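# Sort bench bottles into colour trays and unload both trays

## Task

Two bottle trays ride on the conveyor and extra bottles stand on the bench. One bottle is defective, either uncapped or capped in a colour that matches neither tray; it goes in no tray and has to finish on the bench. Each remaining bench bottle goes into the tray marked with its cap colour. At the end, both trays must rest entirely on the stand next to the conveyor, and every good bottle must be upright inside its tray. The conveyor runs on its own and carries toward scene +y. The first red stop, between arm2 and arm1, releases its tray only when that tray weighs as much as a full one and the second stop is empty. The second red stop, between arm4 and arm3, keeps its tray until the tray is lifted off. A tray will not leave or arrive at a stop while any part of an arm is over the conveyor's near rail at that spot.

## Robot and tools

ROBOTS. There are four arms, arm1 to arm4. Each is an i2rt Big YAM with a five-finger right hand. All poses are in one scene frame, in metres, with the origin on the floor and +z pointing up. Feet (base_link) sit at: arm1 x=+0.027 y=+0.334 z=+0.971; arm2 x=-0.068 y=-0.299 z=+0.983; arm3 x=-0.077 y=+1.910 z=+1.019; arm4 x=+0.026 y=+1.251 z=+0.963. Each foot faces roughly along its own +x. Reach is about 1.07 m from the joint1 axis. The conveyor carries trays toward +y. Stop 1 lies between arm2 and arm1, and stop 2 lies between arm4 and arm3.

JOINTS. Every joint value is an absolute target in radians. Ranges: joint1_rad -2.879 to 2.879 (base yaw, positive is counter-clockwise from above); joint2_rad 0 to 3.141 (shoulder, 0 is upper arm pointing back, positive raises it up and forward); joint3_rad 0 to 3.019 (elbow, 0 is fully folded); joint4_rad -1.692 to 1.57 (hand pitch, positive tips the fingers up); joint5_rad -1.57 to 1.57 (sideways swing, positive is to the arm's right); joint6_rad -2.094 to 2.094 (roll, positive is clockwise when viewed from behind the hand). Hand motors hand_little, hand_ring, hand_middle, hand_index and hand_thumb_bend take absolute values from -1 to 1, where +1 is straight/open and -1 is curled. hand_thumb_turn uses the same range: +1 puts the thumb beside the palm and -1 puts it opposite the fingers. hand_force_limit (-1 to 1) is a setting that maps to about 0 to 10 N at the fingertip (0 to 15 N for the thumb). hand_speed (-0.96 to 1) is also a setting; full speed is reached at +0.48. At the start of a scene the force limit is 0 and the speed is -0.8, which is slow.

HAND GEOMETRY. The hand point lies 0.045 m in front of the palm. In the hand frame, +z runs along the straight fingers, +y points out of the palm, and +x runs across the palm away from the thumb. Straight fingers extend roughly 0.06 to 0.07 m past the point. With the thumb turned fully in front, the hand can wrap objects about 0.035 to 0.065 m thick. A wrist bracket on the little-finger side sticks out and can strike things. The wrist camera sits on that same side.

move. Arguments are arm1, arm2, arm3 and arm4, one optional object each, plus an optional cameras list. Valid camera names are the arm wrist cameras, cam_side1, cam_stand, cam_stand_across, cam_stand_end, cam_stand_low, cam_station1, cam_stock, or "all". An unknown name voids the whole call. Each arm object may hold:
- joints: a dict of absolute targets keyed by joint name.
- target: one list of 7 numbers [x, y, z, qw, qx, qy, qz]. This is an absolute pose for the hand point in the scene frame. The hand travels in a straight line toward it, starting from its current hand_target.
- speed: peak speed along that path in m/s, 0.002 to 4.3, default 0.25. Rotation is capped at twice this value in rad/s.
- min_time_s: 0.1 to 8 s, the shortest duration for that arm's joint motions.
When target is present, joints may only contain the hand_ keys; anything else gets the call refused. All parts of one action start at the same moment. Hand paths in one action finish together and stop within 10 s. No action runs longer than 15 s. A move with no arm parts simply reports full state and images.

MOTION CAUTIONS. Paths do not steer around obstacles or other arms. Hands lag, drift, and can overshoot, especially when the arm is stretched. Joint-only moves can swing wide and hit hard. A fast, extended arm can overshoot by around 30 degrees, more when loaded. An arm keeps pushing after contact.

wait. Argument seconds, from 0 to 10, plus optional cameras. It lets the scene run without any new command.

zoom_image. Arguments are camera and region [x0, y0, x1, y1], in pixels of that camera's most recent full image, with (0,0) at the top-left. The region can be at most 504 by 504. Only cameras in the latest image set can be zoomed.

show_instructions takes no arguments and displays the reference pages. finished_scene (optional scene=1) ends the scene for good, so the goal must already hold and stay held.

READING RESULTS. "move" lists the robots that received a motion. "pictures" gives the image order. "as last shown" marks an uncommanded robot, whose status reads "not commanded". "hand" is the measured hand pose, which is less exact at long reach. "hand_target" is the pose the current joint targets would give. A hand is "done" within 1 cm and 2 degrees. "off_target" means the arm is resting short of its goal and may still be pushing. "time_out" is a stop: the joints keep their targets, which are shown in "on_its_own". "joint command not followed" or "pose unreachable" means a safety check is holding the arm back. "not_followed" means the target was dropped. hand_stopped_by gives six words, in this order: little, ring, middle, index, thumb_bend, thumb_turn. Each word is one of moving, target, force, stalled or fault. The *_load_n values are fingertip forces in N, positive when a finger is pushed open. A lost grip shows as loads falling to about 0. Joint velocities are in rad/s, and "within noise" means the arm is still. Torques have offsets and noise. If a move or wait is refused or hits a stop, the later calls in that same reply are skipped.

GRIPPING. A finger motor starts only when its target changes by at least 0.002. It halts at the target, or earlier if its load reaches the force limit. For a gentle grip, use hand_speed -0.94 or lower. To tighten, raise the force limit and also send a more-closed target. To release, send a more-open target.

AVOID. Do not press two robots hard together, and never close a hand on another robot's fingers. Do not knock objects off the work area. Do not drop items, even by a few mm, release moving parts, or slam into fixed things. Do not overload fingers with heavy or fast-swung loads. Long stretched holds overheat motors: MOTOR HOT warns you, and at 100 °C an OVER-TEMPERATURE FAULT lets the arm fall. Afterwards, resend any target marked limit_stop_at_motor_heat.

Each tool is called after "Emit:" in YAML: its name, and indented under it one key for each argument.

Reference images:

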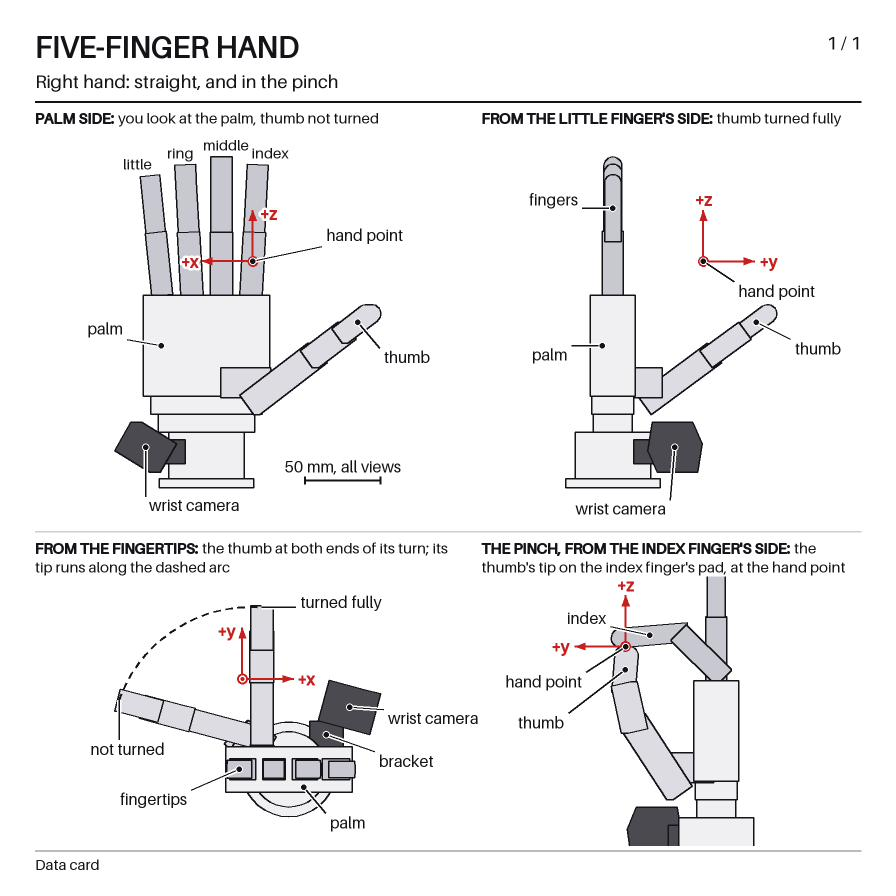

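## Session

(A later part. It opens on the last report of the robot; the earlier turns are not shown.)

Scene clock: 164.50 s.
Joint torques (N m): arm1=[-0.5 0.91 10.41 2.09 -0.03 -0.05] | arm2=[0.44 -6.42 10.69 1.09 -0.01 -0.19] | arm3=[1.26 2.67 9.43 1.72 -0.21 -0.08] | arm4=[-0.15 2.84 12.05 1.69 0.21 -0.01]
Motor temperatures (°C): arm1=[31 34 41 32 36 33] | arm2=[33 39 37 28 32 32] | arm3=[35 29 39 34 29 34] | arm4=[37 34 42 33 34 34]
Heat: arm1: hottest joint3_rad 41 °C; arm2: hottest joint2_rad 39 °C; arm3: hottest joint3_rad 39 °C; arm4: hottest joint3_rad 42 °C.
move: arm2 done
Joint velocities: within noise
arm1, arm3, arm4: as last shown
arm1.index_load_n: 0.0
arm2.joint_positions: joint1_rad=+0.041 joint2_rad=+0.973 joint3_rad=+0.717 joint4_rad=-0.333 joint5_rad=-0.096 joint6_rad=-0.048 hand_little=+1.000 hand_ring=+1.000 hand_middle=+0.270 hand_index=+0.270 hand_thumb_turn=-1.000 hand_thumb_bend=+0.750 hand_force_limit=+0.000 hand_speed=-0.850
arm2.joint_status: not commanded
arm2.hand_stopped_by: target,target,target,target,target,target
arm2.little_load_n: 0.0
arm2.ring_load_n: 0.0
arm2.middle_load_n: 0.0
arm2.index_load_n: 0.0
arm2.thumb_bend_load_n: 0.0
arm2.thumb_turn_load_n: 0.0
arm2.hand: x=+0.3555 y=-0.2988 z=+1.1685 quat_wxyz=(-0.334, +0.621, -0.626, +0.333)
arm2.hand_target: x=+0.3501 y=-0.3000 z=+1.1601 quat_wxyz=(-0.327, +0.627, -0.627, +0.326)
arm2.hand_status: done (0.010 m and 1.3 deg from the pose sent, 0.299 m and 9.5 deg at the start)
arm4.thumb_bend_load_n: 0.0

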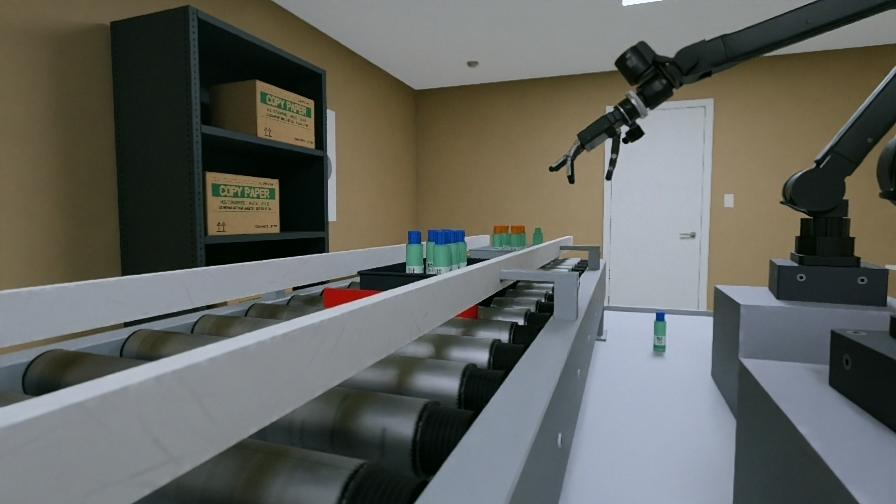

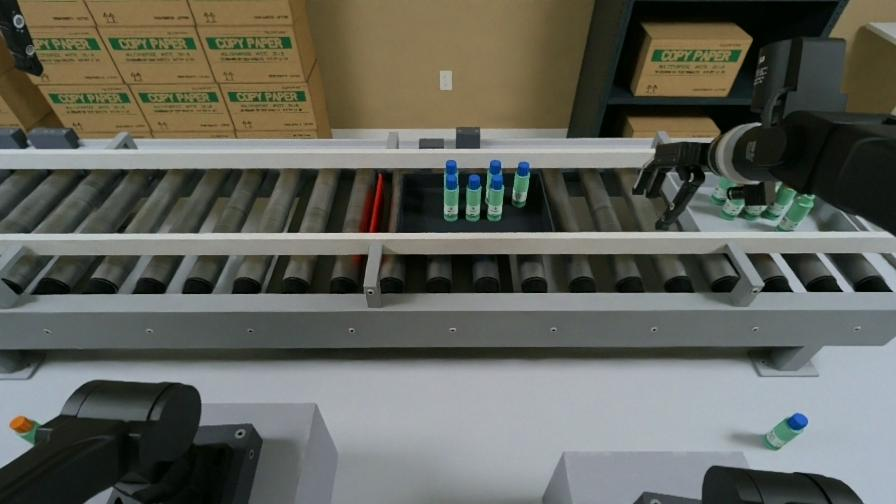

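Emit:
zoom_image:
  camera: "cam_station1"
  region: [740, 400, 840, 460]

Emit:
zoom_image:
  camera: "cam_side1"
  region: [610, 290, 710, 370]

Scaled by 5.040 from the camera's image (finer frame: 1280x720).

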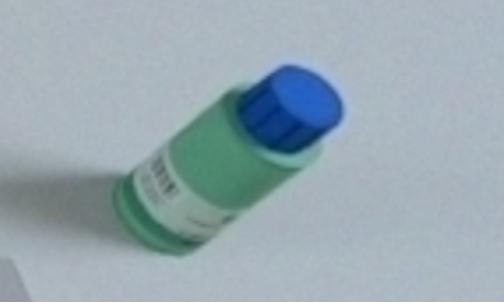

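Scaled by 5.040 from the camera's image (finer frame: 1280x720).

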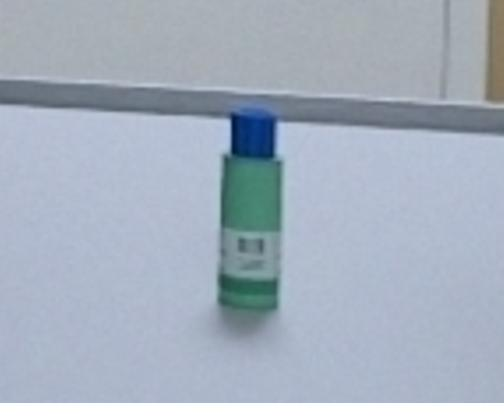

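Emit:
move:
  arm2: {"target":[0.19,-0.59,1.05,0.3265,-0.6272,0.6272,-0.3265],"speed":0.3,"joints":{"hand_index":0.5,"hand_middle":0.5,"hand_thumb_bend":0.9,"hand_speed":-0.7}}

Emit:
move:
  arm2: {"target":[0.193,-0.59,0.90,0.3265,-0.6272,0.6272,-0.3265],"speed":0.15}
  cameras: ["arm2_cam_wrist","cam_side1","cam_station1"]

Scene clock: 167.47 s.
Joint torques (N m): arm1=[-0.44 0.85 10.41 2.09 -0.03 -0.06] | arm2=[1.08 -8.76 13 0.38 -0.55 -0.15] | arm3=[1.2 2.67 9.44 1.72 -0.21 -0.09] | arm4=[-0.21 2.84 12.05 1.69 0.2 -0.01]
Motor temperatures (°C): arm1=[31 34 41 32 36 33] | arm2=[33 39 38 28 32 32] | arm3=[35 29 39 34 29 34] | arm4=[37 34 42 33 34 34]
Heat: arm1: hottest joint3_rad 41 °C; arm2: hottest joint2_rad 39 °C; arm3: hottest joint3_rad 39 °C; arm4: hottest joint3_rad 42 °C.
move: arm2 off_target
Joint velocities: within noise
arm1, arm3, arm4: as last shown
arm2.joint_positions: joint1_rad=-1.033 joint2_rad=+1.335 joint3_rad=+0.674 joint4_rad=-0.439 joint5_rad=-0.862 joint6_rad=-0.934 hand_little=+1.000 hand_ring=+1.000 hand_middle=+0.500 hand_index=+0.500 hand_thumb_turn=-1.000 hand_thumb_bend=+0.900 hand_force_limit=+0.000 hand_speed=-0.700
arm2.joint_status: all done
arm2.hand_stopped_by: target,target,target,target,target,target
arm2.little_load_n: 0.0
arm2.ring_load_n: 0.0
arm2.middle_load_n: 0.0
arm2.index_load_n: 0.0
arm2.thumb_bend_load_n: 0.0
arm2.thumb_turn_load_n: 0.0
arm2.hand: x=+0.1817 y=-0.5734 z=+1.0379 quat_wxyz=(-0.331, +0.620, -0.638, +0.315)
arm2.hand_target: x=+0.1896 y=-0.5893 z=+1.0502 quat_wxyz=(-0.326, +0.627, -0.627, +0.327)
arm2.hand_status: off_target (0.022 m and 2.0 deg from the pose sent, 0.355 m and 1.3 deg at the start)
pictures: none

Scene clock: 169.17 s.
Joint torques (N m): arm1=[-0.5 0.91 10.41 2.07 -0.03 -0.06] | arm2=[1.26 -12.1 4.79 1.47 -0.36 -0.05] | arm3=[1.26 2.73 9.43 1.74 -0.21 -0.08] | arm4=[-0.21 2.84 12.05 1.7 0.21 -0.01]
Motor temperatures (°C): arm1=[31 34 41 32 36 33] | arm2=[33 39 37 28 32 32] | arm3=[35 29 39 34 29 34] | arm4=[37 34 42 32 34 34]
Heat: arm1: hottest joint3_rad 41 °C; arm2: hottest joint2_rad 39 °C; arm3: hottest joint3_rad 39 °C; arm4: hottest joint3_rad 42 °C.
move: arm2 done
Joint velocities: within noise
arm1, arm3, arm4: as last shown
arm2.joint_positions: joint1_rad=-1.027 joint2_rad=+1.753 joint3_rad=+0.610 joint4_rad=+0.074 joint5_rad=-0.862 joint6_rad=-0.935 hand_little=+1.000 hand_ring=+1.000 hand_middle=+0.500 hand_index=+0.500 hand_thumb_turn=-1.000 hand_thumb_bend=+0.900 hand_force_limit=+0.000 hand_speed=-0.700
arm2.joint_status: not commanded
arm2.hand_stopped_by: target,target,target,target,target,target
arm2.little_load_n: 0.0
arm2.ring_load_n: 0.0
arm2.middle_load_n: 0.0
arm2.index_load_n: -0.5
arm2.thumb_bend_load_n: 0.0
arm2.thumb_turn_load_n: 0.0
arm2.hand: x=+0.1917 y=-0.5934 z=+0.9028 quat_wxyz=(-0.326, +0.626, -0.628, +0.327)
arm2.hand_target: x=+0.1929 y=-0.5900 z=+0.9001 quat_wxyz=(-0.327, +0.627, -0.627, +0.326)
arm2.hand_status: done (0.005 m and 0.2 deg from the pose sent, 0.139 m and 2.0 deg at the start)
arm3.little_load_n: -0.5
arm3.index_load_n: -0.5
arm2_cam_wrist: T_world_to_cam=[[-0.53909, -0.25545, -0.80257, 0.68058], [-0.5817, 0.80204, 0.13545, 0.45912], [0.6091, 0.53988, -0.58097, 0.83848]] pos_world=[0.12325, -0.64706, 0.97116]

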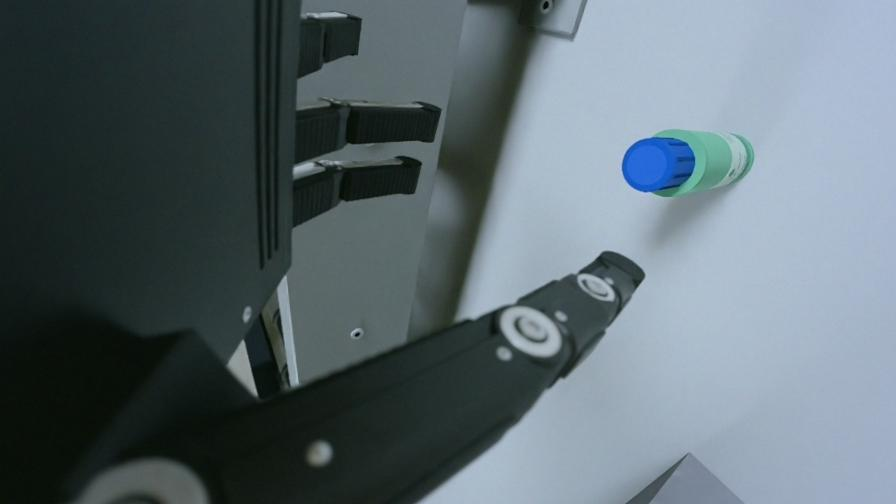

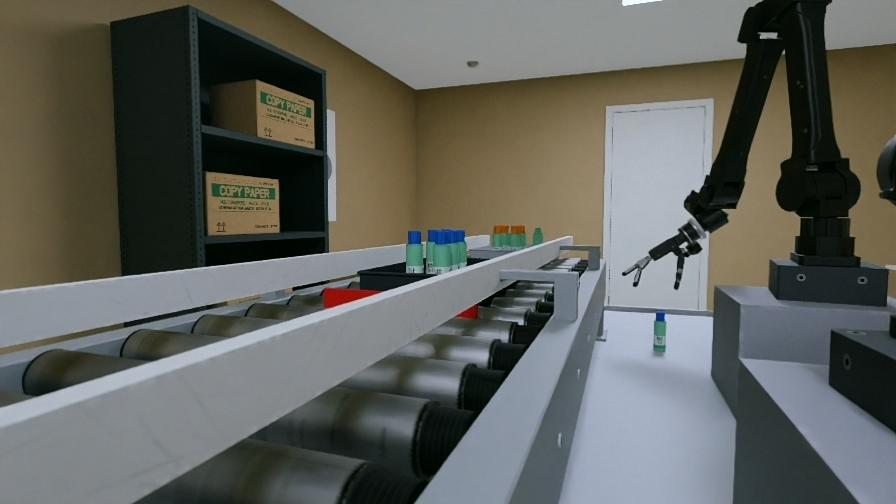

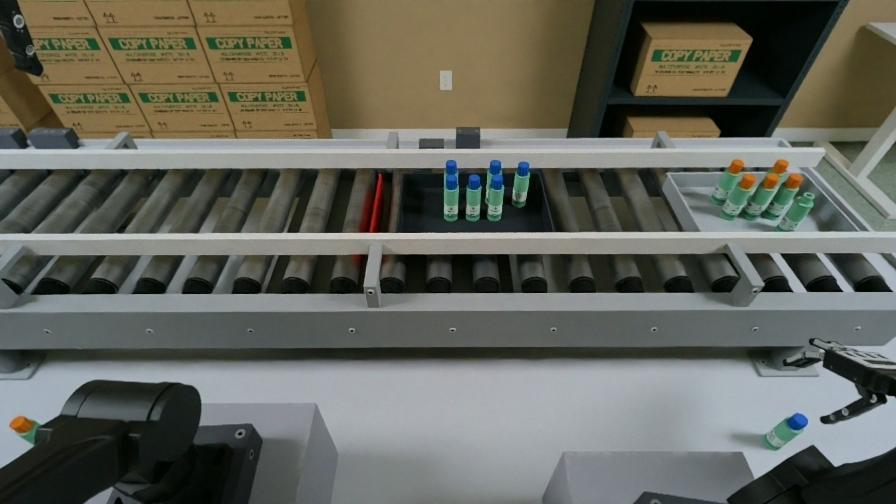

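Emit:
move:
  arm2: {"target":[0.173,-0.613,0.86,0.3265,-0.6272,0.6272,-0.3265],"speed":0.12}
  cameras: ["arm2_cam_wrist"]

Scene clock: 171.17 s.
Joint torques (N m): arm1=[-0.5 0.91 10.4 2.09 -0.03 -0.05] | arm2=[0.67 -12.75 6.22 1.33 -0.58 -0.18] | arm3=[1.26 2.67 9.42 1.74 -0.21 -0.09] | arm4=[-0.26 2.84 12.05 1.69 0.2 -0.01]
Motor temperatures (°C): arm1=[31 34 41 32 36 32] | arm2=[33 39 37 28 32 32] | arm3=[35 29 39 34 29 34] | arm4=[37 34 42 32 34 34]
Heat: arm1: hottest joint3_rad 41 °C; arm2: hottest joint2_rad 39 °C; arm3: hottest joint3_rad 39 °C; arm4: hottest joint3_rad 42 °C.
move: arm2 off_target
Joint velocities: within noise
arm1.joint_positions: joint1_rad=-0.127 joint2_rad=+0.614 joint3_rad=+1.316 joint4_rad=-1.171 joint5_rad=-0.149 joint6_rad=-0.993 hand_little=+1.000 hand_ring=+1.000 hand_middle=+1.000 hand_index=+1.000 hand_thumb_turn=+1.000 hand_thumb_bend=+1.000 hand_force_limit=+0.000 hand_speed=-0.800
arm1.joint_status: not commanded
arm1.hand_stopped_by: target,target,target,target,target,target
arm1.little_load_n: 0.0
arm1.ring_load_n: 0.0
arm1.middle_load_n: 0.0
arm1.index_load_n: 0.0
arm1.thumb_bend_load_n: 0.0
arm1.thumb_turn_load_n: 0.0
arm1.hand: x=+0.2914 y=+0.3080 z=+1.4429 quat_wxyz=(-0.190, +0.820, -0.239, +0.483)
arm1.hand_target: x=+0.2909 y=+0.3080 z=+1.4557 quat_wxyz=(-0.192, +0.814, -0.236, +0.495)
arm1.hand_status: not commanded
arm2.joint_positions: joint1_rad=-1.091 joint2_rad=+1.900 joint3_rad=+0.637 joint4_rad=+0.086 joint5_rad=-0.890 joint6_rad=-1.026 hand_little=+1.000 hand_ring=+1.000 hand_middle=+0.500 hand_index=+0.500 hand_thumb_turn=-1.000 hand_thumb_bend=+0.900 hand_force_limit=+0.000 hand_speed=-0.700
arm2.joint_status: not commanded
arm2.hand_stopped_by: target,target,target,target,target,target
arm2.little_load_n: 0.0
arm2.ring_load_n: 0.0
arm2.middle_load_n: 0.0
arm2.index_load_n: 0.0
arm2.thumb_bend_load_n: 0.0
arm2.thumb_turn_load_n: 0.0
arm2.hand: x=+0.1686 y=-0.5971 z=+0.8589 quat_wxyz=(-0.333, +0.622, -0.636, +0.312)
arm2.hand_target: x=+0.1728 y=-0.6126 z=+0.8603 quat_wxyz=(-0.326, +0.627, -0.627, +0.326)
arm2.hand_status: off_target (0.017 m and 2.2 deg from the pose sent, 0.051 m and 0.2 deg at the start)
arm3.joint_positions: joint1_rad=+0.052 joint2_rad=+0.631 joint3_rad=+1.412 joint4_rad=-1.169 joint5_rad=-0.182 joint6_rad=-1.161 hand_little=+1.000 hand_ring=+1.000 hand_middle=+1.000 hand_index=+1.000 hand_thumb_turn=+1.000 hand_thumb_bend=+1.000 hand_force_limit=+0.000 hand_speed=-0.800
arm3.joint_status: not commanded
arm3.hand_stopped_by: target,target,target,target,target,target
arm3.little_load_n: 0.0
arm3.ring_load_n: -0.5
arm3.middle_load_n: 0.0
arm3.index_load_n: 0.0
arm3.thumb_bend_load_n: 0.0
arm3.thumb_turn_load_n: 0.0
arm3.hand: x=+0.1895 y=+1.8818 z=+1.5413 quat_wxyz=(-0.173, +0.819, -0.148, +0.528)
arm3.hand_target: x=+0.1880 y=+1.8818 z=+1.5499 quat_wxyz=(-0.174, +0.814, -0.146, +0.535)
arm3.hand_status: not commanded
arm4.joint_positions: joint1_rad=-0.047 joint2_rad=+0.634 joint3_rad=+1.333 joint4_rad=-1.246 joint5_rad=+0.179 joint6_rad=-1.146 hand_little=+1.000 hand_ring=+1.000 hand_middle=+1.000 hand_index=+1.000 hand_thumb_turn=+1.000 hand_thumb_bend=+1.000 hand_force_limit=+0.000 hand_speed=-0.800
arm4.joint_status: not commanded
arm4.hand_stopped_by: target,target,target,target,target,target
arm4.little_load_n: 0.0
arm4.ring_load_n: 0.0
arm4.middle_load_n: 0.0
arm4.index_load_n: 0.0
arm4.thumb_bend_load_n: 0.0
arm4.thumb_turn_load_n: 0.0
arm4.hand: x=+0.2713 y=+1.1888 z=+1.4397 quat_wxyz=(-0.038, +0.845, -0.204, +0.493)
arm4.hand_target: x=+0.2706 y=+1.1888 z=+1.4503 quat_wxyz=(-0.041, +0.839, -0.204, +0.503)
arm4.hand_status: not commanded
arm2_cam_wrist: T_world_to_cam=[[-0.54979, -0.22629, -0.80406, 0.65258], [-0.5795, 0.7966, 0.17206, 0.41958], [0.60158, 0.56055, -0.5691, 0.83247]] pos_world=[0.10113, -0.65321, 0.92629]

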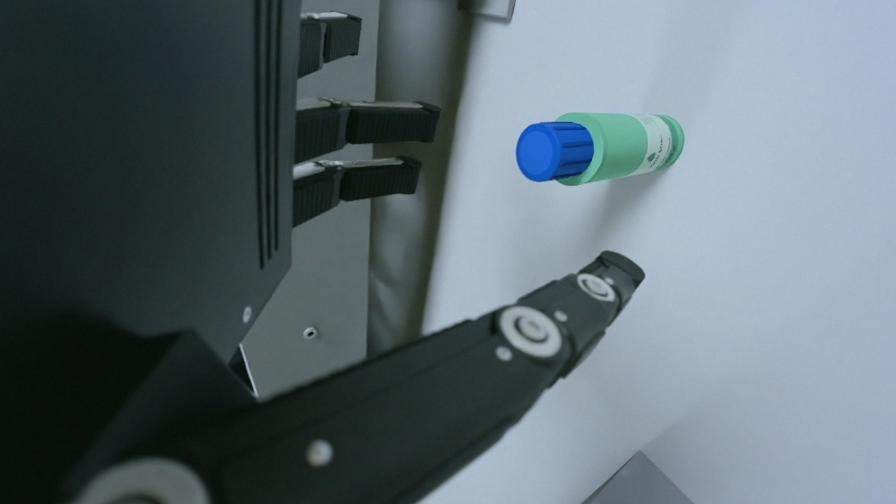

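Emit:
move:
  arm2: {"target":[0.175,-0.620,0.83,0.3265,-0.6272,0.6272,-0.3265],"speed":0.08}
  cameras: ["arm2_cam_wrist"]

Scene clock: 172.50 s.
Joint torques (N m): arm1=[-0.5 0.85 10.4 2.09 -0.03 -0.06] | arm2=[0.44 -13.39 5.57 1.29 -0.56 -0.17] | arm3=[1.26 2.67 9.42 1.74 -0.21 -0.09] | arm4=[-0.15 2.84 12.05 1.68 0.2 -0.01]
Motor temperatures (°C): arm1=[31 34 41 32 36 32] | arm2=[33 39 37 28 32 32] | arm3=[35 29 39 34 29 34] | arm4=[37 34 43 32 34 34]
Heat: arm1: hottest joint3_rad 41 °C; arm2: hottest joint2_rad 39 °C; arm3: hottest joint3_rad 39 °C; arm4: hottest joint3_rad 43 °C.
move: arm2 off_target
Joint velocities: within noise
arm1, arm3, arm4: as last shown
arm2.joint_positions: joint1_rad=-1.091 joint2_rad=+2.004 joint3_rad=+0.668 joint4_rad=+0.160 joint5_rad=-0.891 joint6_rad=-1.028 hand_little=+1.000 hand_ring=+1.000 hand_middle=+0.500 hand_index=+0.500 hand_thumb_turn=-1.000 hand_thumb_bend=+0.900 hand_force_limit=+0.000 hand_speed=-0.700
arm2.joint_status: not commanded
arm2.hand_stopped_by: target,target,target,target,target,target
arm2.little_load_n: 0.0
arm2.ring_load_n: 0.0
arm2.middle_load_n: 0.0
arm2.index_load_n: 0.0
arm2.thumb_bend_load_n: 0.0
arm2.thumb_turn_load_n: 0.0
arm2.hand: x=+0.1710 y=-0.6045 z=+0.8304 quat_wxyz=(-0.333, +0.623, -0.635, +0.313)
arm2.hand_target: x=+0.1748 y=-0.6197 z=+0.8304 quat_wxyz=(-0.326, +0.627, -0.627, +0.326)
arm2.hand_status: off_target (0.016 m and 2.0 deg from the pose sent, 0.037 m and 2.2 deg at the start)
arm3.ring_load_n: 0.0
arm3.middle_load_n: -0.5
arm2_cam_wrist: T_world_to_cam=[[-0.54846, -0.22969, -0.80401, 0.6269], [-0.581, 0.79619, 0.16887, 0.43443], [0.60136, 0.55975, -0.57013, 0.81932]] pos_world=[0.10353, -0.66051, 0.89779]

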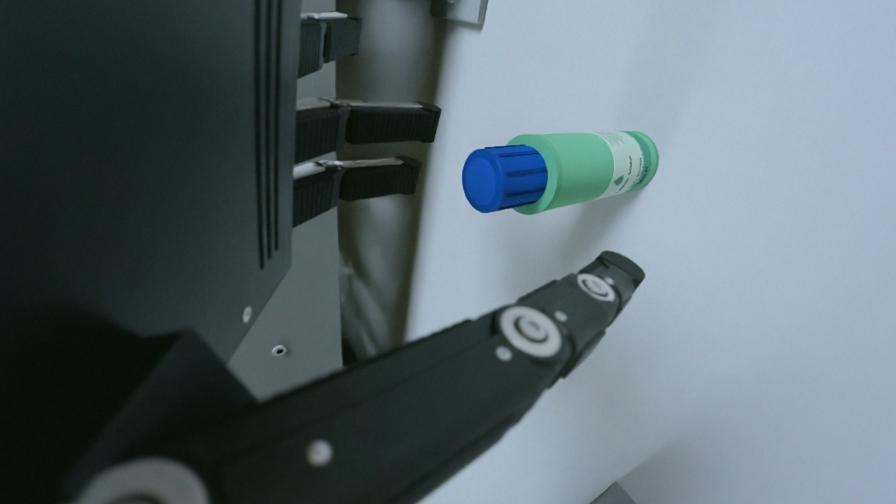

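Emit:
move:
  arm2: {"target":[0.178,-0.630,0.803,0.3265,-0.6272,0.6272,-0.3265],"speed":0.08}
  cameras: ["arm2_cam_wrist"]

Scene clock: 173.60 s.
Joint torques (N m): arm1=[-0.5 0.91 10.4 2.07 -0.03 -0.06] | arm2=[0.38 -14.27 4.96 1.26 -0.56 -0.16] | arm3=[1.32 2.67 9.43 1.74 -0.21 -0.08] | arm4=[-0.15 2.84 12.05 1.7 0.21 -0.01]
Motor temperatures (°C): arm1=[31 34 41 32 36 32] | arm2=[33 39 37 28 32 32] | arm3=[35 29 39 34 29 34] | arm4=[37 34 43 32 34 33]
Heat: arm1: hottest joint3_rad 41 °C; arm2: hottest joint2_rad 39 °C; arm3: hottest joint3_rad 39 °C; arm4: hottest joint3_rad 43 °C.
move: arm2 off_target
Joint velocities: within noise
arm1, arm3, arm4: as last shown
arm2.joint_positions: joint1_rad=-1.091 joint2_rad=+2.099 joint3_rad=+0.717 joint4_rad=+0.209 joint5_rad=-0.891 joint6_rad=-1.029 hand_little=+1.000 hand_ring=+1.000 hand_middle=+0.500 hand_index=+0.500 hand_thumb_turn=-1.000 hand_thumb_bend=+0.900 hand_force_limit=+0.000 hand_speed=-0.700
arm2.joint_status: not commanded
arm2.hand_stopped_by: target,target,target,target,target,target
arm2.little_load_n: 0.0
arm2.ring_load_n: -0.5
arm2.middle_load_n: 0.0
arm2.index_load_n: 0.0
arm2.thumb_bend_load_n: 0.0
arm2.thumb_turn_load_n: 0.0
arm2.hand: x=+0.1749 y=-0.6163 z=+0.8044 quat_wxyz=(-0.332, +0.623, -0.634, +0.314)
arm2.hand_target: x=+0.1779 y=-0.6298 z=+0.8033 quat_wxyz=(-0.327, +0.627, -0.627, +0.326)
arm2.hand_status: off_target (0.014 m and 1.8 deg from the pose sent, 0.038 m and 2.0 deg at the start)
arm3.ring_load_n: -0.5
arm3.middle_load_n: 0.0
arm4.middle_load_n: 0.5
arm2_cam_wrist: T_world_to_cam=[[-0.54732, -0.23244, -0.804, 0.60357], [-0.58166, 0.79636, 0.16574, 0.45323], [0.60175, 0.55837, -0.57107, 0.80854]] pos_world=[0.10743, -0.67211, 0.87189]

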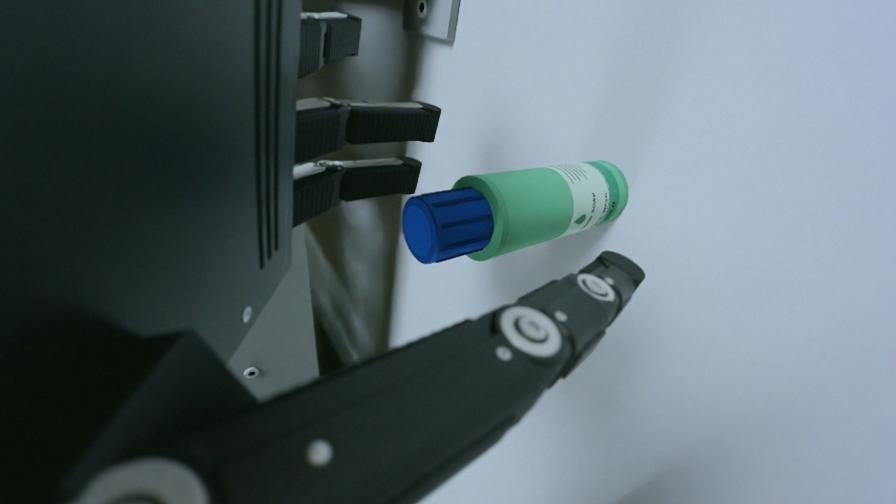

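Emit:
move:
  arm2: {"target":[0.176,-0.616,0.786,0.3265,-0.6272,0.6272,-0.3265],"speed":0.06}
  cameras: ["arm2_cam_wrist"]

Scene clock: 174.87 s.
Joint torques (N m): arm1=[-0.5 0.85 10.41 2.09 -0.03 -0.05] | arm2=[0.85 -14.27 2.28 1.37 -0.46 -0.08] | arm3=[1.26 2.73 9.42 1.73 -0.21 -0.08] | arm4=[-0.26 2.84 12.05 1.69 0.21 -0.01]
Motor temperatures (°C): arm1=[31 34 41 32 36 32] | arm2=[33 39 37 28 32 32] | arm3=[35 29 39 34 29 34] | arm4=[37 34 43 32 34 33]
Heat: arm1: hottest joint3_rad 41 °C; arm2: hottest joint2_rad 39 °C; arm3: hottest joint3_rad 39 °C; arm4: hottest joint3_rad 43 °C.
move: arm2 done
Joint velocities: within noise
arm1, arm3, arm4: as last shown
arm2.joint_positions: joint1_rad=-1.091 joint2_rad=+2.146 joint3_rad=+0.717 joint4_rad=+0.292 joint5_rad=-0.891 joint6_rad=-1.029 hand_little=+1.000 hand_ring=+1.000 hand_middle=+0.500 hand_index=+0.500 hand_thumb_turn=-1.000 hand_thumb_bend=+0.900 hand_force_limit=+0.000 hand_speed=-0.700
arm2.joint_status: not commanded
arm2.hand_stopped_by: target,target,target,target,target,target
arm2.little_load_n: 0.0
arm2.ring_load_n: 0.0
arm2.middle_load_n: 0.0
arm2.index_load_n: 0.0
arm2.thumb_bend_load_n: 0.0
arm2.thumb_turn_load_n: 0.0
arm2.hand: x=+0.1762 y=-0.6202 z=+0.7908 quat_wxyz=(-0.325, +0.627, -0.627, +0.329)
arm2.hand_target: x=+0.1760 y=-0.6160 z=+0.7862 quat_wxyz=(-0.327, +0.627, -0.627, +0.327)
arm2.hand_status: done (0.006 m and 0.3 deg from the pose sent, 0.018 m and 1.8 deg at the start)
arm3.ring_load_n: 0.0
arm4.little_load_n: 0.5
arm4.middle_load_n: 0.0
arm4.thumb_bend_load_n: 0.5
arm2_cam_wrist: T_world_to_cam=[[-0.53789, -0.2601, -0.80188, 0.57186], [-0.58356, 0.80135, 0.13152, 0.48983], [0.60838, 0.53869, -0.58283, 0.79819]] pos_world=[0.10785, -0.67376, 0.85935]

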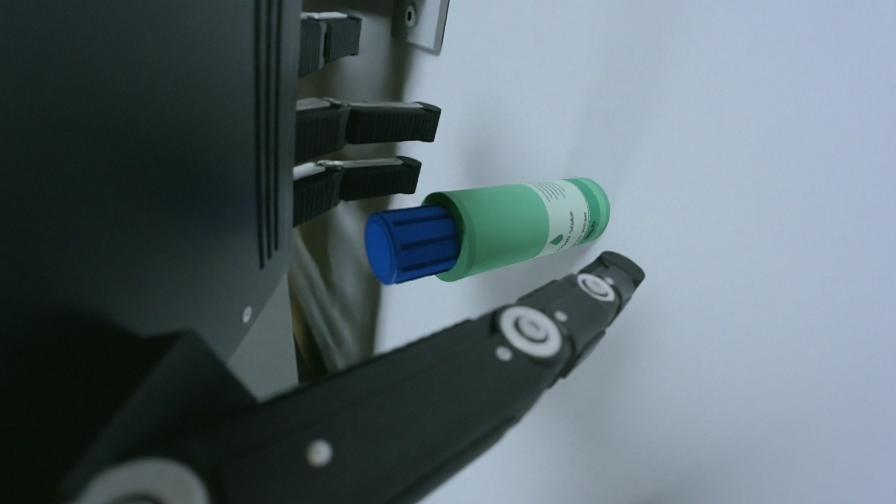

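Emit:
move:
  arm2: {"target":[0.175,-0.603,0.776,0.3265,-0.6272,0.6272,-0.3265],"speed":0.06}
  cameras: ["arm2_cam_wrist","cam_side1"]

Emit:
zoom_image:
  camera: "cam_side1"
  region: [600, 230, 780, 380]

Scene clock: 176.10 s.
Joint torques (N m): arm1=[-0.5 0.91 10.41 2.09 -0.03 -0.06] | arm2=[1.2 -14.04 1.55 1.39 -0.36 0.01] | arm3=[1.26 2.73 9.43 1.74 -0.21 -0.08] | arm4=[-0.21 2.84 12.05 1.7 0.21 -0.01]
Motor temperatures (°C): arm1=[31 34 41 32 36 32] | arm2=[33 39 37 28 32 32] | arm3=[35 29 39 34 29 34] | arm4=[37 34 43 32 34 33]
Heat: arm1: hottest joint3_rad 41 °C; arm2: hottest joint2_rad 39 °C; arm3: hottest joint3_rad 39 °C; arm4: hottest joint3_rad 43 °C.
move: arm2 done
Joint velocities: within noise
arm1, arm3, arm4: as last shown
arm2.joint_positions: joint1_rad=-1.086 joint2_rad=+2.176 joint3_rad=+0.694 joint4_rad=+0.359 joint5_rad=-0.889 joint6_rad=-1.024 hand_little=+1.000 hand_ring=+1.000 hand_middle=+0.500 hand_index=+0.500 hand_thumb_turn=-1.000 hand_thumb_bend=+0.900 hand_force_limit=+0.000 hand_speed=-0.700
arm2.joint_status: not commanded
arm2.hand_stopped_by: target,target,target,target,target,target
arm2.little_load_n: 0.0
arm2.ring_load_n: 0.0
arm2.middle_load_n: 0.0
arm2.index_load_n: 0.0
arm2.thumb_bend_load_n: 0.0
arm2.thumb_turn_load_n: 0.0
arm2.hand: x=+0.1748 y=-0.6104 z=+0.7809 quat_wxyz=(-0.324, +0.629, -0.624, +0.332)
arm2.hand_target: x=+0.1749 y=-0.6031 z=+0.7762 quat_wxyz=(-0.326, +0.627, -0.627, +0.326)
arm2.hand_status: done (0.009 m and 0.8 deg from the pose sent, 0.023 m and 0.3 deg at the start)
arm4.little_load_n: 0.0
arm4.thumb_bend_load_n: 0.0
arm2_cam_wrist: T_world_to_cam=[[-0.53529, -0.26876, -0.80077, 0.55909], [-0.58559, 0.80129, 0.12251, 0.48973], [0.60873, 0.5345, -0.58631, 0.78804]] pos_world=[0.10635, -0.66337, 0.84974]

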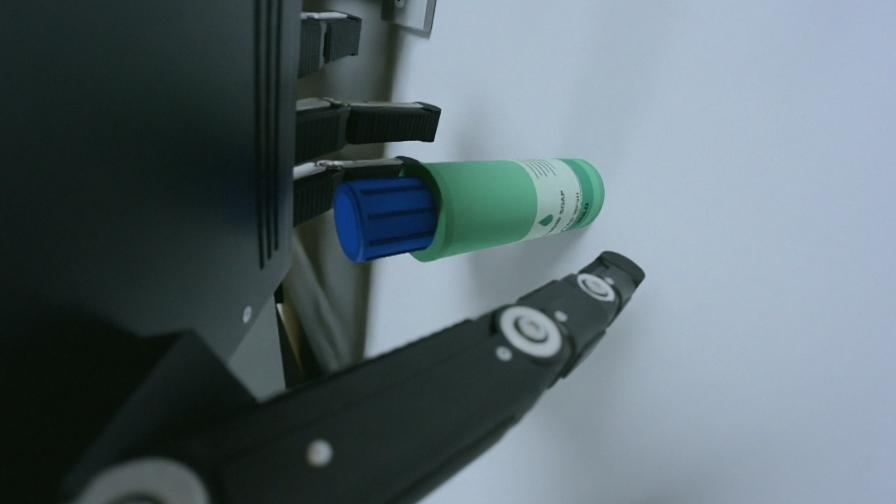

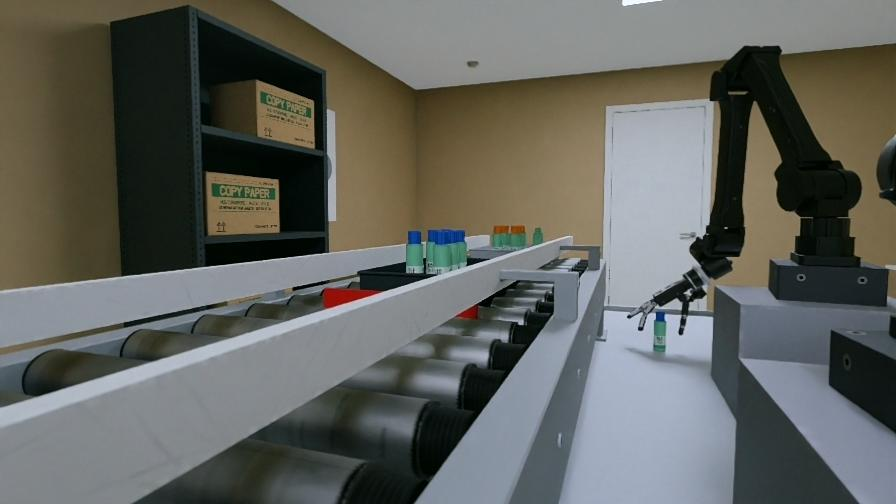

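Scaled by 2.800 from the camera's image (finer frame: 1280x720).

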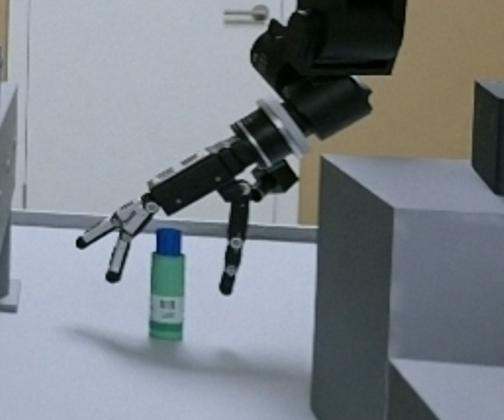

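Emit:
move:
  arm2: {"target":[0.175,-0.598,0.775,0.3265,-0.6272,0.6272,-0.3265],"speed":0.06}
  cameras: ["arm2_cam_wrist"]

Scene clock: 177.17 s.
Joint torques (N m): arm1=[-0.5 0.91 10.41 2.07 -0.03 -0.05] | arm2=[1.26 -13.63 1.35 1.39 -0.37 0.03] | arm3=[1.26 2.67 9.44 1.73 -0.21 -0.08] | arm4=[-0.21 2.84 12.04 1.69 0.21 0]
Motor temperatures (°C): arm1=[31 34 41 32 36 32] | arm2=[33 39 37 28 32 32] | arm3=[35 29 39 34 29 34] | arm4=[37 34 43 32 34 33]
Heat: arm1: hottest joint3_rad 41 °C; arm2: hottest joint2_rad 39 °C; arm3: hottest joint3_rad 39 °C; arm4: hottest joint3_rad 43 °C.
move: arm2 done
Joint velocities: within noise
arm1, arm3, arm4: as last shown
arm1.little_load_n: 0.5
arm1.thumb_bend_load_n: -0.5
arm2.joint_positions: joint1_rad=-1.081 joint2_rad=+2.176 joint3_rad=+0.682 joint4_rad=+0.379 joint5_rad=-0.887 joint6_rad=-1.018 hand_little=+1.000 hand_ring=+1.000 hand_middle=+0.500 hand_index=+0.500 hand_thumb_turn=-1.000 hand_thumb_bend=+0.900 hand_force_limit=+0.000 hand_speed=-0.700
arm2.joint_status: not commanded
arm2.hand_stopped_by: target,target,target,target,target,target
arm2.little_load_n: 0.0
arm2.ring_load_n: 0.0
arm2.middle_load_n: 0.0
arm2.index_load_n: 0.0
arm2.thumb_bend_load_n: 0.0
arm2.thumb_turn_load_n: 0.0
arm2.hand: x=+0.1752 y=-0.6065 z=+0.7807 quat_wxyz=(-0.323, +0.629, -0.624, +0.333)
arm2.hand_target: x=+0.1748 y=-0.5981 z=+0.7752 quat_wxyz=(-0.326, +0.627, -0.627, +0.326)
arm2.hand_status: done (0.010 m and 1.0 deg from the pose sent, 0.014 m and 0.8 deg at the start)
arm3.little_load_n: 0.5
arm4.thumb_bend_load_n: -0.5
arm2_cam_wrist: T_world_to_cam=[[-0.53437, -0.27097, -0.80064, 0.55858], [-0.58564, 0.80171, 0.11954, 0.48951], [0.60949, 0.53277, -0.5871, 0.78511]] pos_world=[0.10665, -0.65937, 0.84964]

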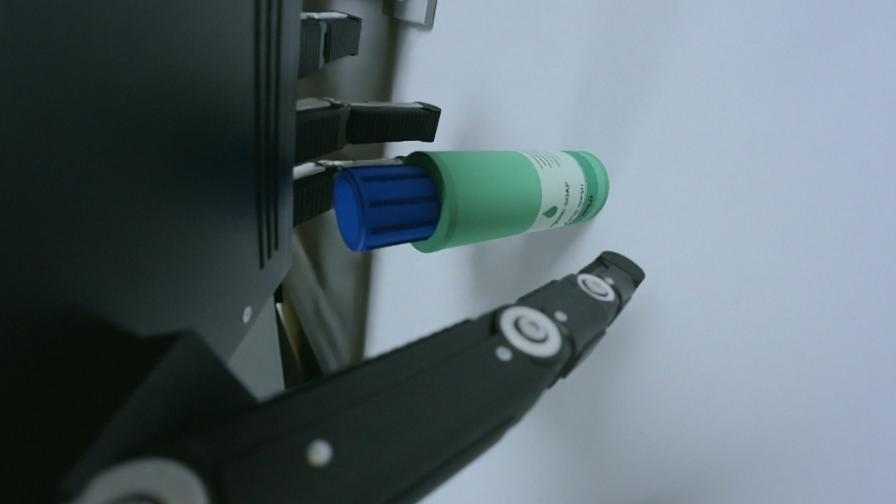

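Emit:
move:
  arm2: {"target":[0.175,-0.592,0.774,0.3265,-0.6272,0.6272,-0.3265],"speed":0.06}

Emit:
move:
  arm2: {"target":[0.175,-0.602,0.775,0.3265,-0.6272,0.6272,-0.3265],"speed":0.06,"joints":{"hand_index":0.2,"hand_middle":0.2,"hand_thumb_bend":0.3,"hand_speed":-0.6}}
  cameras: ["arm2_cam_wrist","cam_side1"]

Emit:
zoom_image:
  camera: "cam_side1"
  region: [600, 230, 780, 380]

Scene clock: 178.40 s.
Joint torques (N m): arm1=[-0.5 0.85 10.41 2.09 -0.03 -0.06] | arm2=[1.2 -13.63 1.17 1.42 -0.36 0] | arm3=[1.32 2.73 9.42 1.74 -0.21 -0.09] | arm4=[-0.21 2.84 12.05 1.69 0.21 -0.01]
Motor temperatures (°C): arm1=[31 34 41 32 36 32] | arm2=[33 39 37 28 32 32] | arm3=[35 29 39 34 29 34] | arm4=[37 34 43 32 34 33]
Heat: arm1: hottest joint3_rad 41 °C; arm2: hottest joint2_rad 39 °C; arm3: hottest joint3_rad 39 °C; arm4: hottest joint3_rad 43 °C.
move: arm2 done
Joint velocities: within noise
arm1, arm3, arm4: as last shown
arm1.little_load_n: 0.0
arm1.thumb_bend_load_n: 0.0
arm2.joint_positions: joint1_rad=-1.075 joint2_rad=+2.180 joint3_rad=+0.667 joint4_rad=+0.404 joint5_rad=-0.885 joint6_rad=-1.009 hand_little=+1.000 hand_ring=+1.000 hand_middle=+0.500 hand_index=+0.500 hand_thumb_turn=-1.000 hand_thumb_bend=+0.900 hand_force_limit=+0.000 hand_speed=-0.700
arm2.joint_status: not commanded
arm2.hand_stopped_by: target,target,target,target,target,target
arm2.little_load_n: 0.0
arm2.ring_load_n: 0.0
arm2.middle_load_n: 0.0
arm2.index_load_n: 0.0
arm2.thumb_bend_load_n: 0.0
arm2.thumb_turn_load_n: 0.0
arm2.hand: x=+0.1752 y=-0.6003 z=+0.7793 quat_wxyz=(-0.323, +0.629, -0.624, +0.333)
arm2.hand_target: x=+0.1748 y=-0.5920 z=+0.7741 quat_wxyz=(-0.326, +0.627, -0.627, +0.326)
arm2.hand_status: done (0.010 m and 0.9 deg from the pose sent, 0.016 m and 1.0 deg at the start)
arm3.little_load_n: 0.0
arm3.middle_load_n: -0.5
arm4.thumb_bend_load_n: 0.0
pictures: none

Scene clock: 179.93 s.
Joint torques (N m): arm1=[-0.5 0.91 10.41 2.09 -0.03 -0.06] | arm2=[0.56 -13.86 3.34 0.36 -0.51 -0.11] | arm3=[1.26 2.61 9.43 1.72 -0.21 -0.08] | arm4=[-0.26 2.84 12.05 1.69 0.2 -0.01]
Motor temperatures (°C): arm1=[31 34 41 32 36 32] | arm2=[33 39 37 28 32 32] | arm3=[35 29 39 34 29 34] | arm4=[37 34 43 32 34 33]
Heat: arm1: hottest joint3_rad 41 °C; arm2: hottest joint2_rad 39 °C; arm3: hottest joint3_rad 39 °C; arm4: hottest joint3_rad 43 °C.
move: arm2 done
Joint velocities: within noise
arm1, arm3, arm4: as last shown
arm2.joint_positions: joint1_rad=-1.075 joint2_rad=+2.180 joint3_rad=+0.667 joint4_rad=+0.391 joint5_rad=-0.885 joint6_rad=-1.009 hand_little=+1.000 hand_ring=+1.000 hand_middle=+0.200 hand_index=+0.200 hand_thumb_turn=-1.000 hand_thumb_bend=+0.300 hand_force_limit=+0.000 hand_speed=-0.600
arm2.joint_status: all done
arm2.hand_stopped_by: target,target,target,target,target,target
arm2.little_load_n: 0.0
arm2.ring_load_n: -0.5
arm2.middle_load_n: 0.0
arm2.index_load_n: 0.0
arm2.thumb_bend_load_n: 0.0
arm2.thumb_turn_load_n: 0.0
arm2.hand: x=+0.1743 y=-0.5977 z=+0.7787 quat_wxyz=(-0.326, +0.628, -0.626, +0.328)
arm2.hand_target: x=+0.1749 y=-0.6019 z=+0.7750 quat_wxyz=(-0.326, +0.627, -0.627, +0.327)
arm2.hand_status: done (0.006 m and 0.2 deg from the pose sent, 0.005 m and 1.0 deg at the start)
arm2_cam_wrist: T_world_to_cam=[[-0.53801, -0.26093, -0.80154, 0.56633], [-0.58513, 0.80007, 0.1323, 0.47113], [0.60677, 0.54019, -0.58312, 0.78155]] pos_world=[0.10614, -0.65135, 0.84735]

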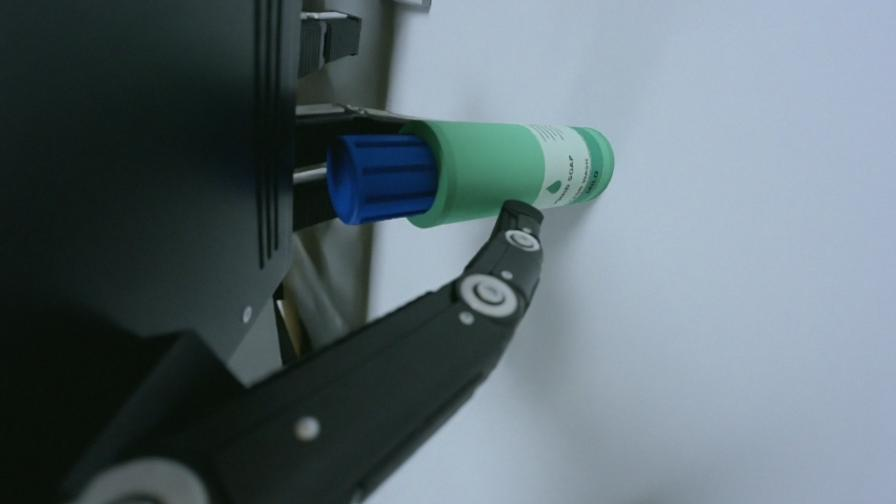

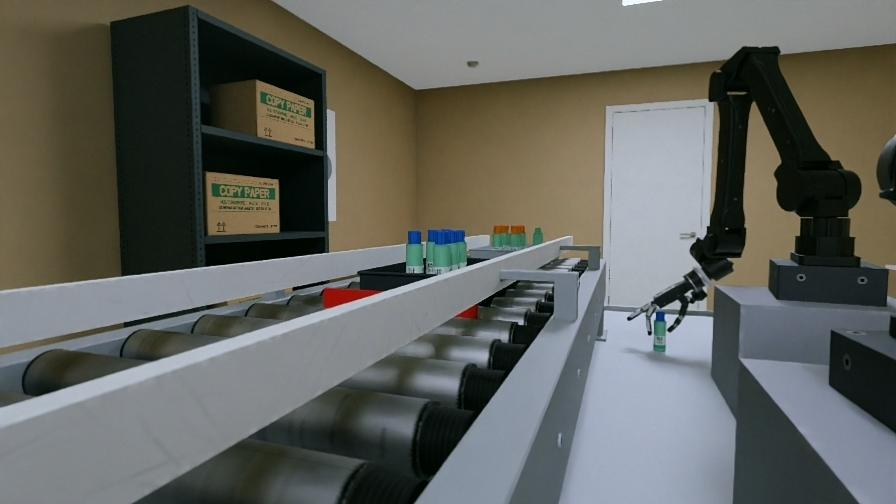

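Scaled by 2.800 from the camera's image (finer frame: 1280x720).

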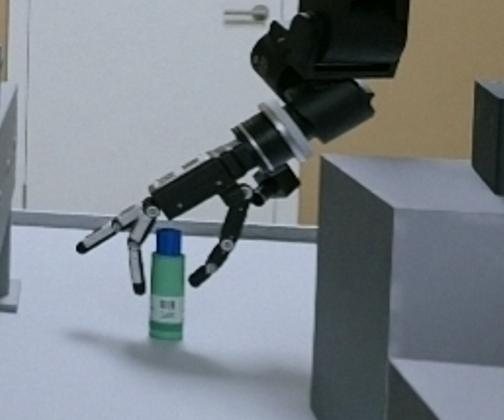

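Emit:
move:
  arm2: {"target":[0.176,-0.611,0.775,0.3265,-0.6272,0.6272,-0.3265],"speed":0.06}
  cameras: ["arm2_cam_wrist"]

Scene clock: 181.03 s.
Joint torques (N m): arm1=[-0.44 0.85 10.41 2.09 -0.03 -0.06] | arm2=[0.21 -13.92 3.48 0.31 -0.57 -0.17] | arm3=[1.26 2.67 9.43 1.73 -0.21 -0.08] | arm4=[-0.21 2.78 12.04 1.7 0.21 -0.01]
Motor temperatures (°C): arm1=[31 34 41 32 36 32] | arm2=[33 39 37 28 32 32] | arm3=[35 29 39 34 29 34] | arm4=[37 34 43 32 34 33]
Heat: arm1: hottest joint3_rad 41 °C; arm2: hottest joint2_rad 39 °C; arm3: hottest joint3_rad 39 °C; arm4: hottest joint3_rad 43 °C.
move: arm2 done
Joint velocities: within noise
arm1.joint_positions: joint1_rad=-0.127 joint2_rad=+0.614 joint3_rad=+1.316 joint4_rad=-1.171 joint5_rad=-0.149 joint6_rad=-0.993 hand_little=+1.000 hand_ring=+1.000 hand_middle=+1.000 hand_index=+1.000 hand_thumb_turn=+1.000 hand_thumb_bend=+1.000 hand_force_limit=+0.000 hand_speed=-0.800
arm1.joint_status: not commanded
arm1.hand_stopped_by: target,target,target,target,target,target
arm1.little_load_n: 0.0
arm1.ring_load_n: 0.0
arm1.middle_load_n: 0.0
arm1.index_load_n: 0.0
arm1.thumb_bend_load_n: 0.0
arm1.thumb_turn_load_n: 0.0
arm1.hand: x=+0.2914 y=+0.3080 z=+1.4429 quat_wxyz=(-0.190, +0.820, -0.239, +0.483)
arm1.hand_target: x=+0.2909 y=+0.3080 z=+1.4557 quat_wxyz=(-0.192, +0.814, -0.236, +0.495)
arm1.hand_status: not commanded
arm2.joint_positions: joint1_rad=-1.076 joint2_rad=+2.180 joint3_rad=+0.692 joint4_rad=+0.362 joint5_rad=-0.885 joint6_rad=-1.011 hand_little=+1.000 hand_ring=+1.000 hand_middle=+0.200 hand_index=+0.200 hand_thumb_turn=-1.000 hand_thumb_bend=+0.300 hand_force_limit=+0.000 hand_speed=-0.600
arm2.joint_status: not commanded
arm2.hand_stopped_by: target,target,target,target,target,target
arm2.little_load_n: 0.0
arm2.ring_load_n: 0.0
arm2.middle_load_n: 0.0
arm2.index_load_n: 0.0
arm2.thumb_bend_load_n: 0.0
arm2.thumb_turn_load_n: 0.0
arm2.hand: x=+0.1771 y=-0.6062 z=+0.7793 quat_wxyz=(-0.326, +0.628, -0.627, +0.327)
arm2.hand_target: x=+0.1759 y=-0.6107 z=+0.7750 quat_wxyz=(-0.326, +0.627, -0.627, +0.326)
arm2.hand_status: done (0.007 m and 0.1 deg from the pose sent, 0.014 m and 0.2 deg at the start)
arm3.joint_positions: joint1_rad=+0.052 joint2_rad=+0.631 joint3_rad=+1.412 joint4_rad=-1.169 joint5_rad=-0.182 joint6_rad=-1.161 hand_little=+1.000 hand_ring=+1.000 hand_middle=+1.000 hand_index=+1.000 hand_thumb_turn=+1.000 hand_thumb_bend=+1.000 hand_force_limit=+0.000 hand_speed=-0.800
arm3.joint_status: not commanded
arm3.hand_stopped_by: target,target,target,target,target,target
arm3.little_load_n: 0.0
arm3.ring_load_n: 0.0
arm3.middle_load_n: 0.0
arm3.index_load_n: 0.0
arm3.thumb_bend_load_n: 0.0
arm3.thumb_turn_load_n: 0.0
arm3.hand: x=+0.1895 y=+1.8818 z=+1.5413 quat_wxyz=(-0.173, +0.819, -0.148, +0.528)
arm3.hand_target: x=+0.1880 y=+1.8818 z=+1.5499 quat_wxyz=(-0.174, +0.814, -0.146, +0.535)
arm3.hand_status: not commanded
arm4.joint_positions: joint1_rad=-0.047 joint2_rad=+0.634 joint3_rad=+1.333 joint4_rad=-1.246 joint5_rad=+0.179 joint6_rad=-1.146 hand_little=+1.000 hand_ring=+1.000 hand_middle=+1.000 hand_index=+1.000 hand_thumb_turn=+1.000 hand_thumb_bend=+1.000 hand_force_limit=+0.000 hand_speed=-0.800
arm4.joint_status: not commanded
arm4.hand_stopped_by: target,target,target,target,target,target
arm4.little_load_n: 0.0
arm4.ring_load_n: 0.0
arm4.middle_load_n: 0.0
arm4.index_load_n: 0.0
arm4.thumb_bend_load_n: 0.0
arm4.thumb_turn_load_n: 0.0
arm4.hand: x=+0.2713 y=+1.1888 z=+1.4397 quat_wxyz=(-0.038, +0.845, -0.204, +0.493)
arm4.hand_target: x=+0.2706 y=+1.1888 z=+1.4503 quat_wxyz=(-0.041, +0.839, -0.204, +0.503)
arm4.hand_status: not commanded
arm2_cam_wrist: T_world_to_cam=[[-0.53833, -0.25949, -0.80178, 0.56722], [-0.58557, 0.7994, 0.13444, 0.47751], [0.60606, 0.54187, -0.5823, 0.78527]] pos_world=[0.10904, -0.66005, 0.84785]

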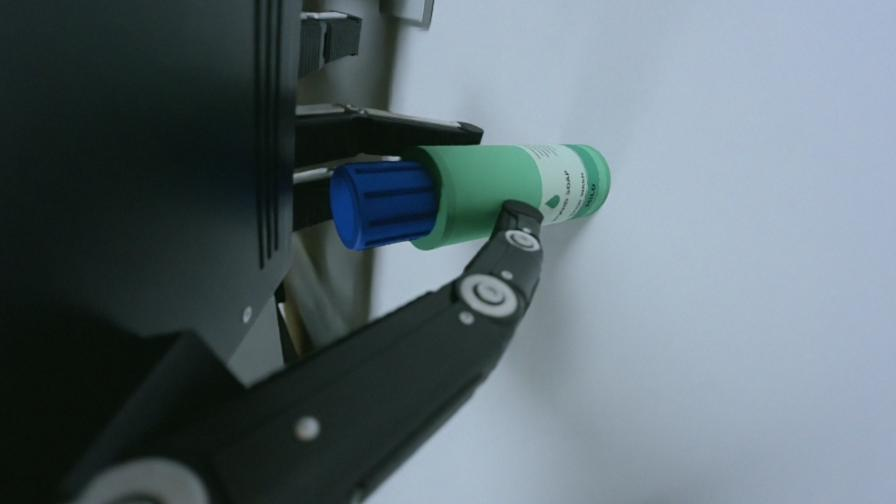

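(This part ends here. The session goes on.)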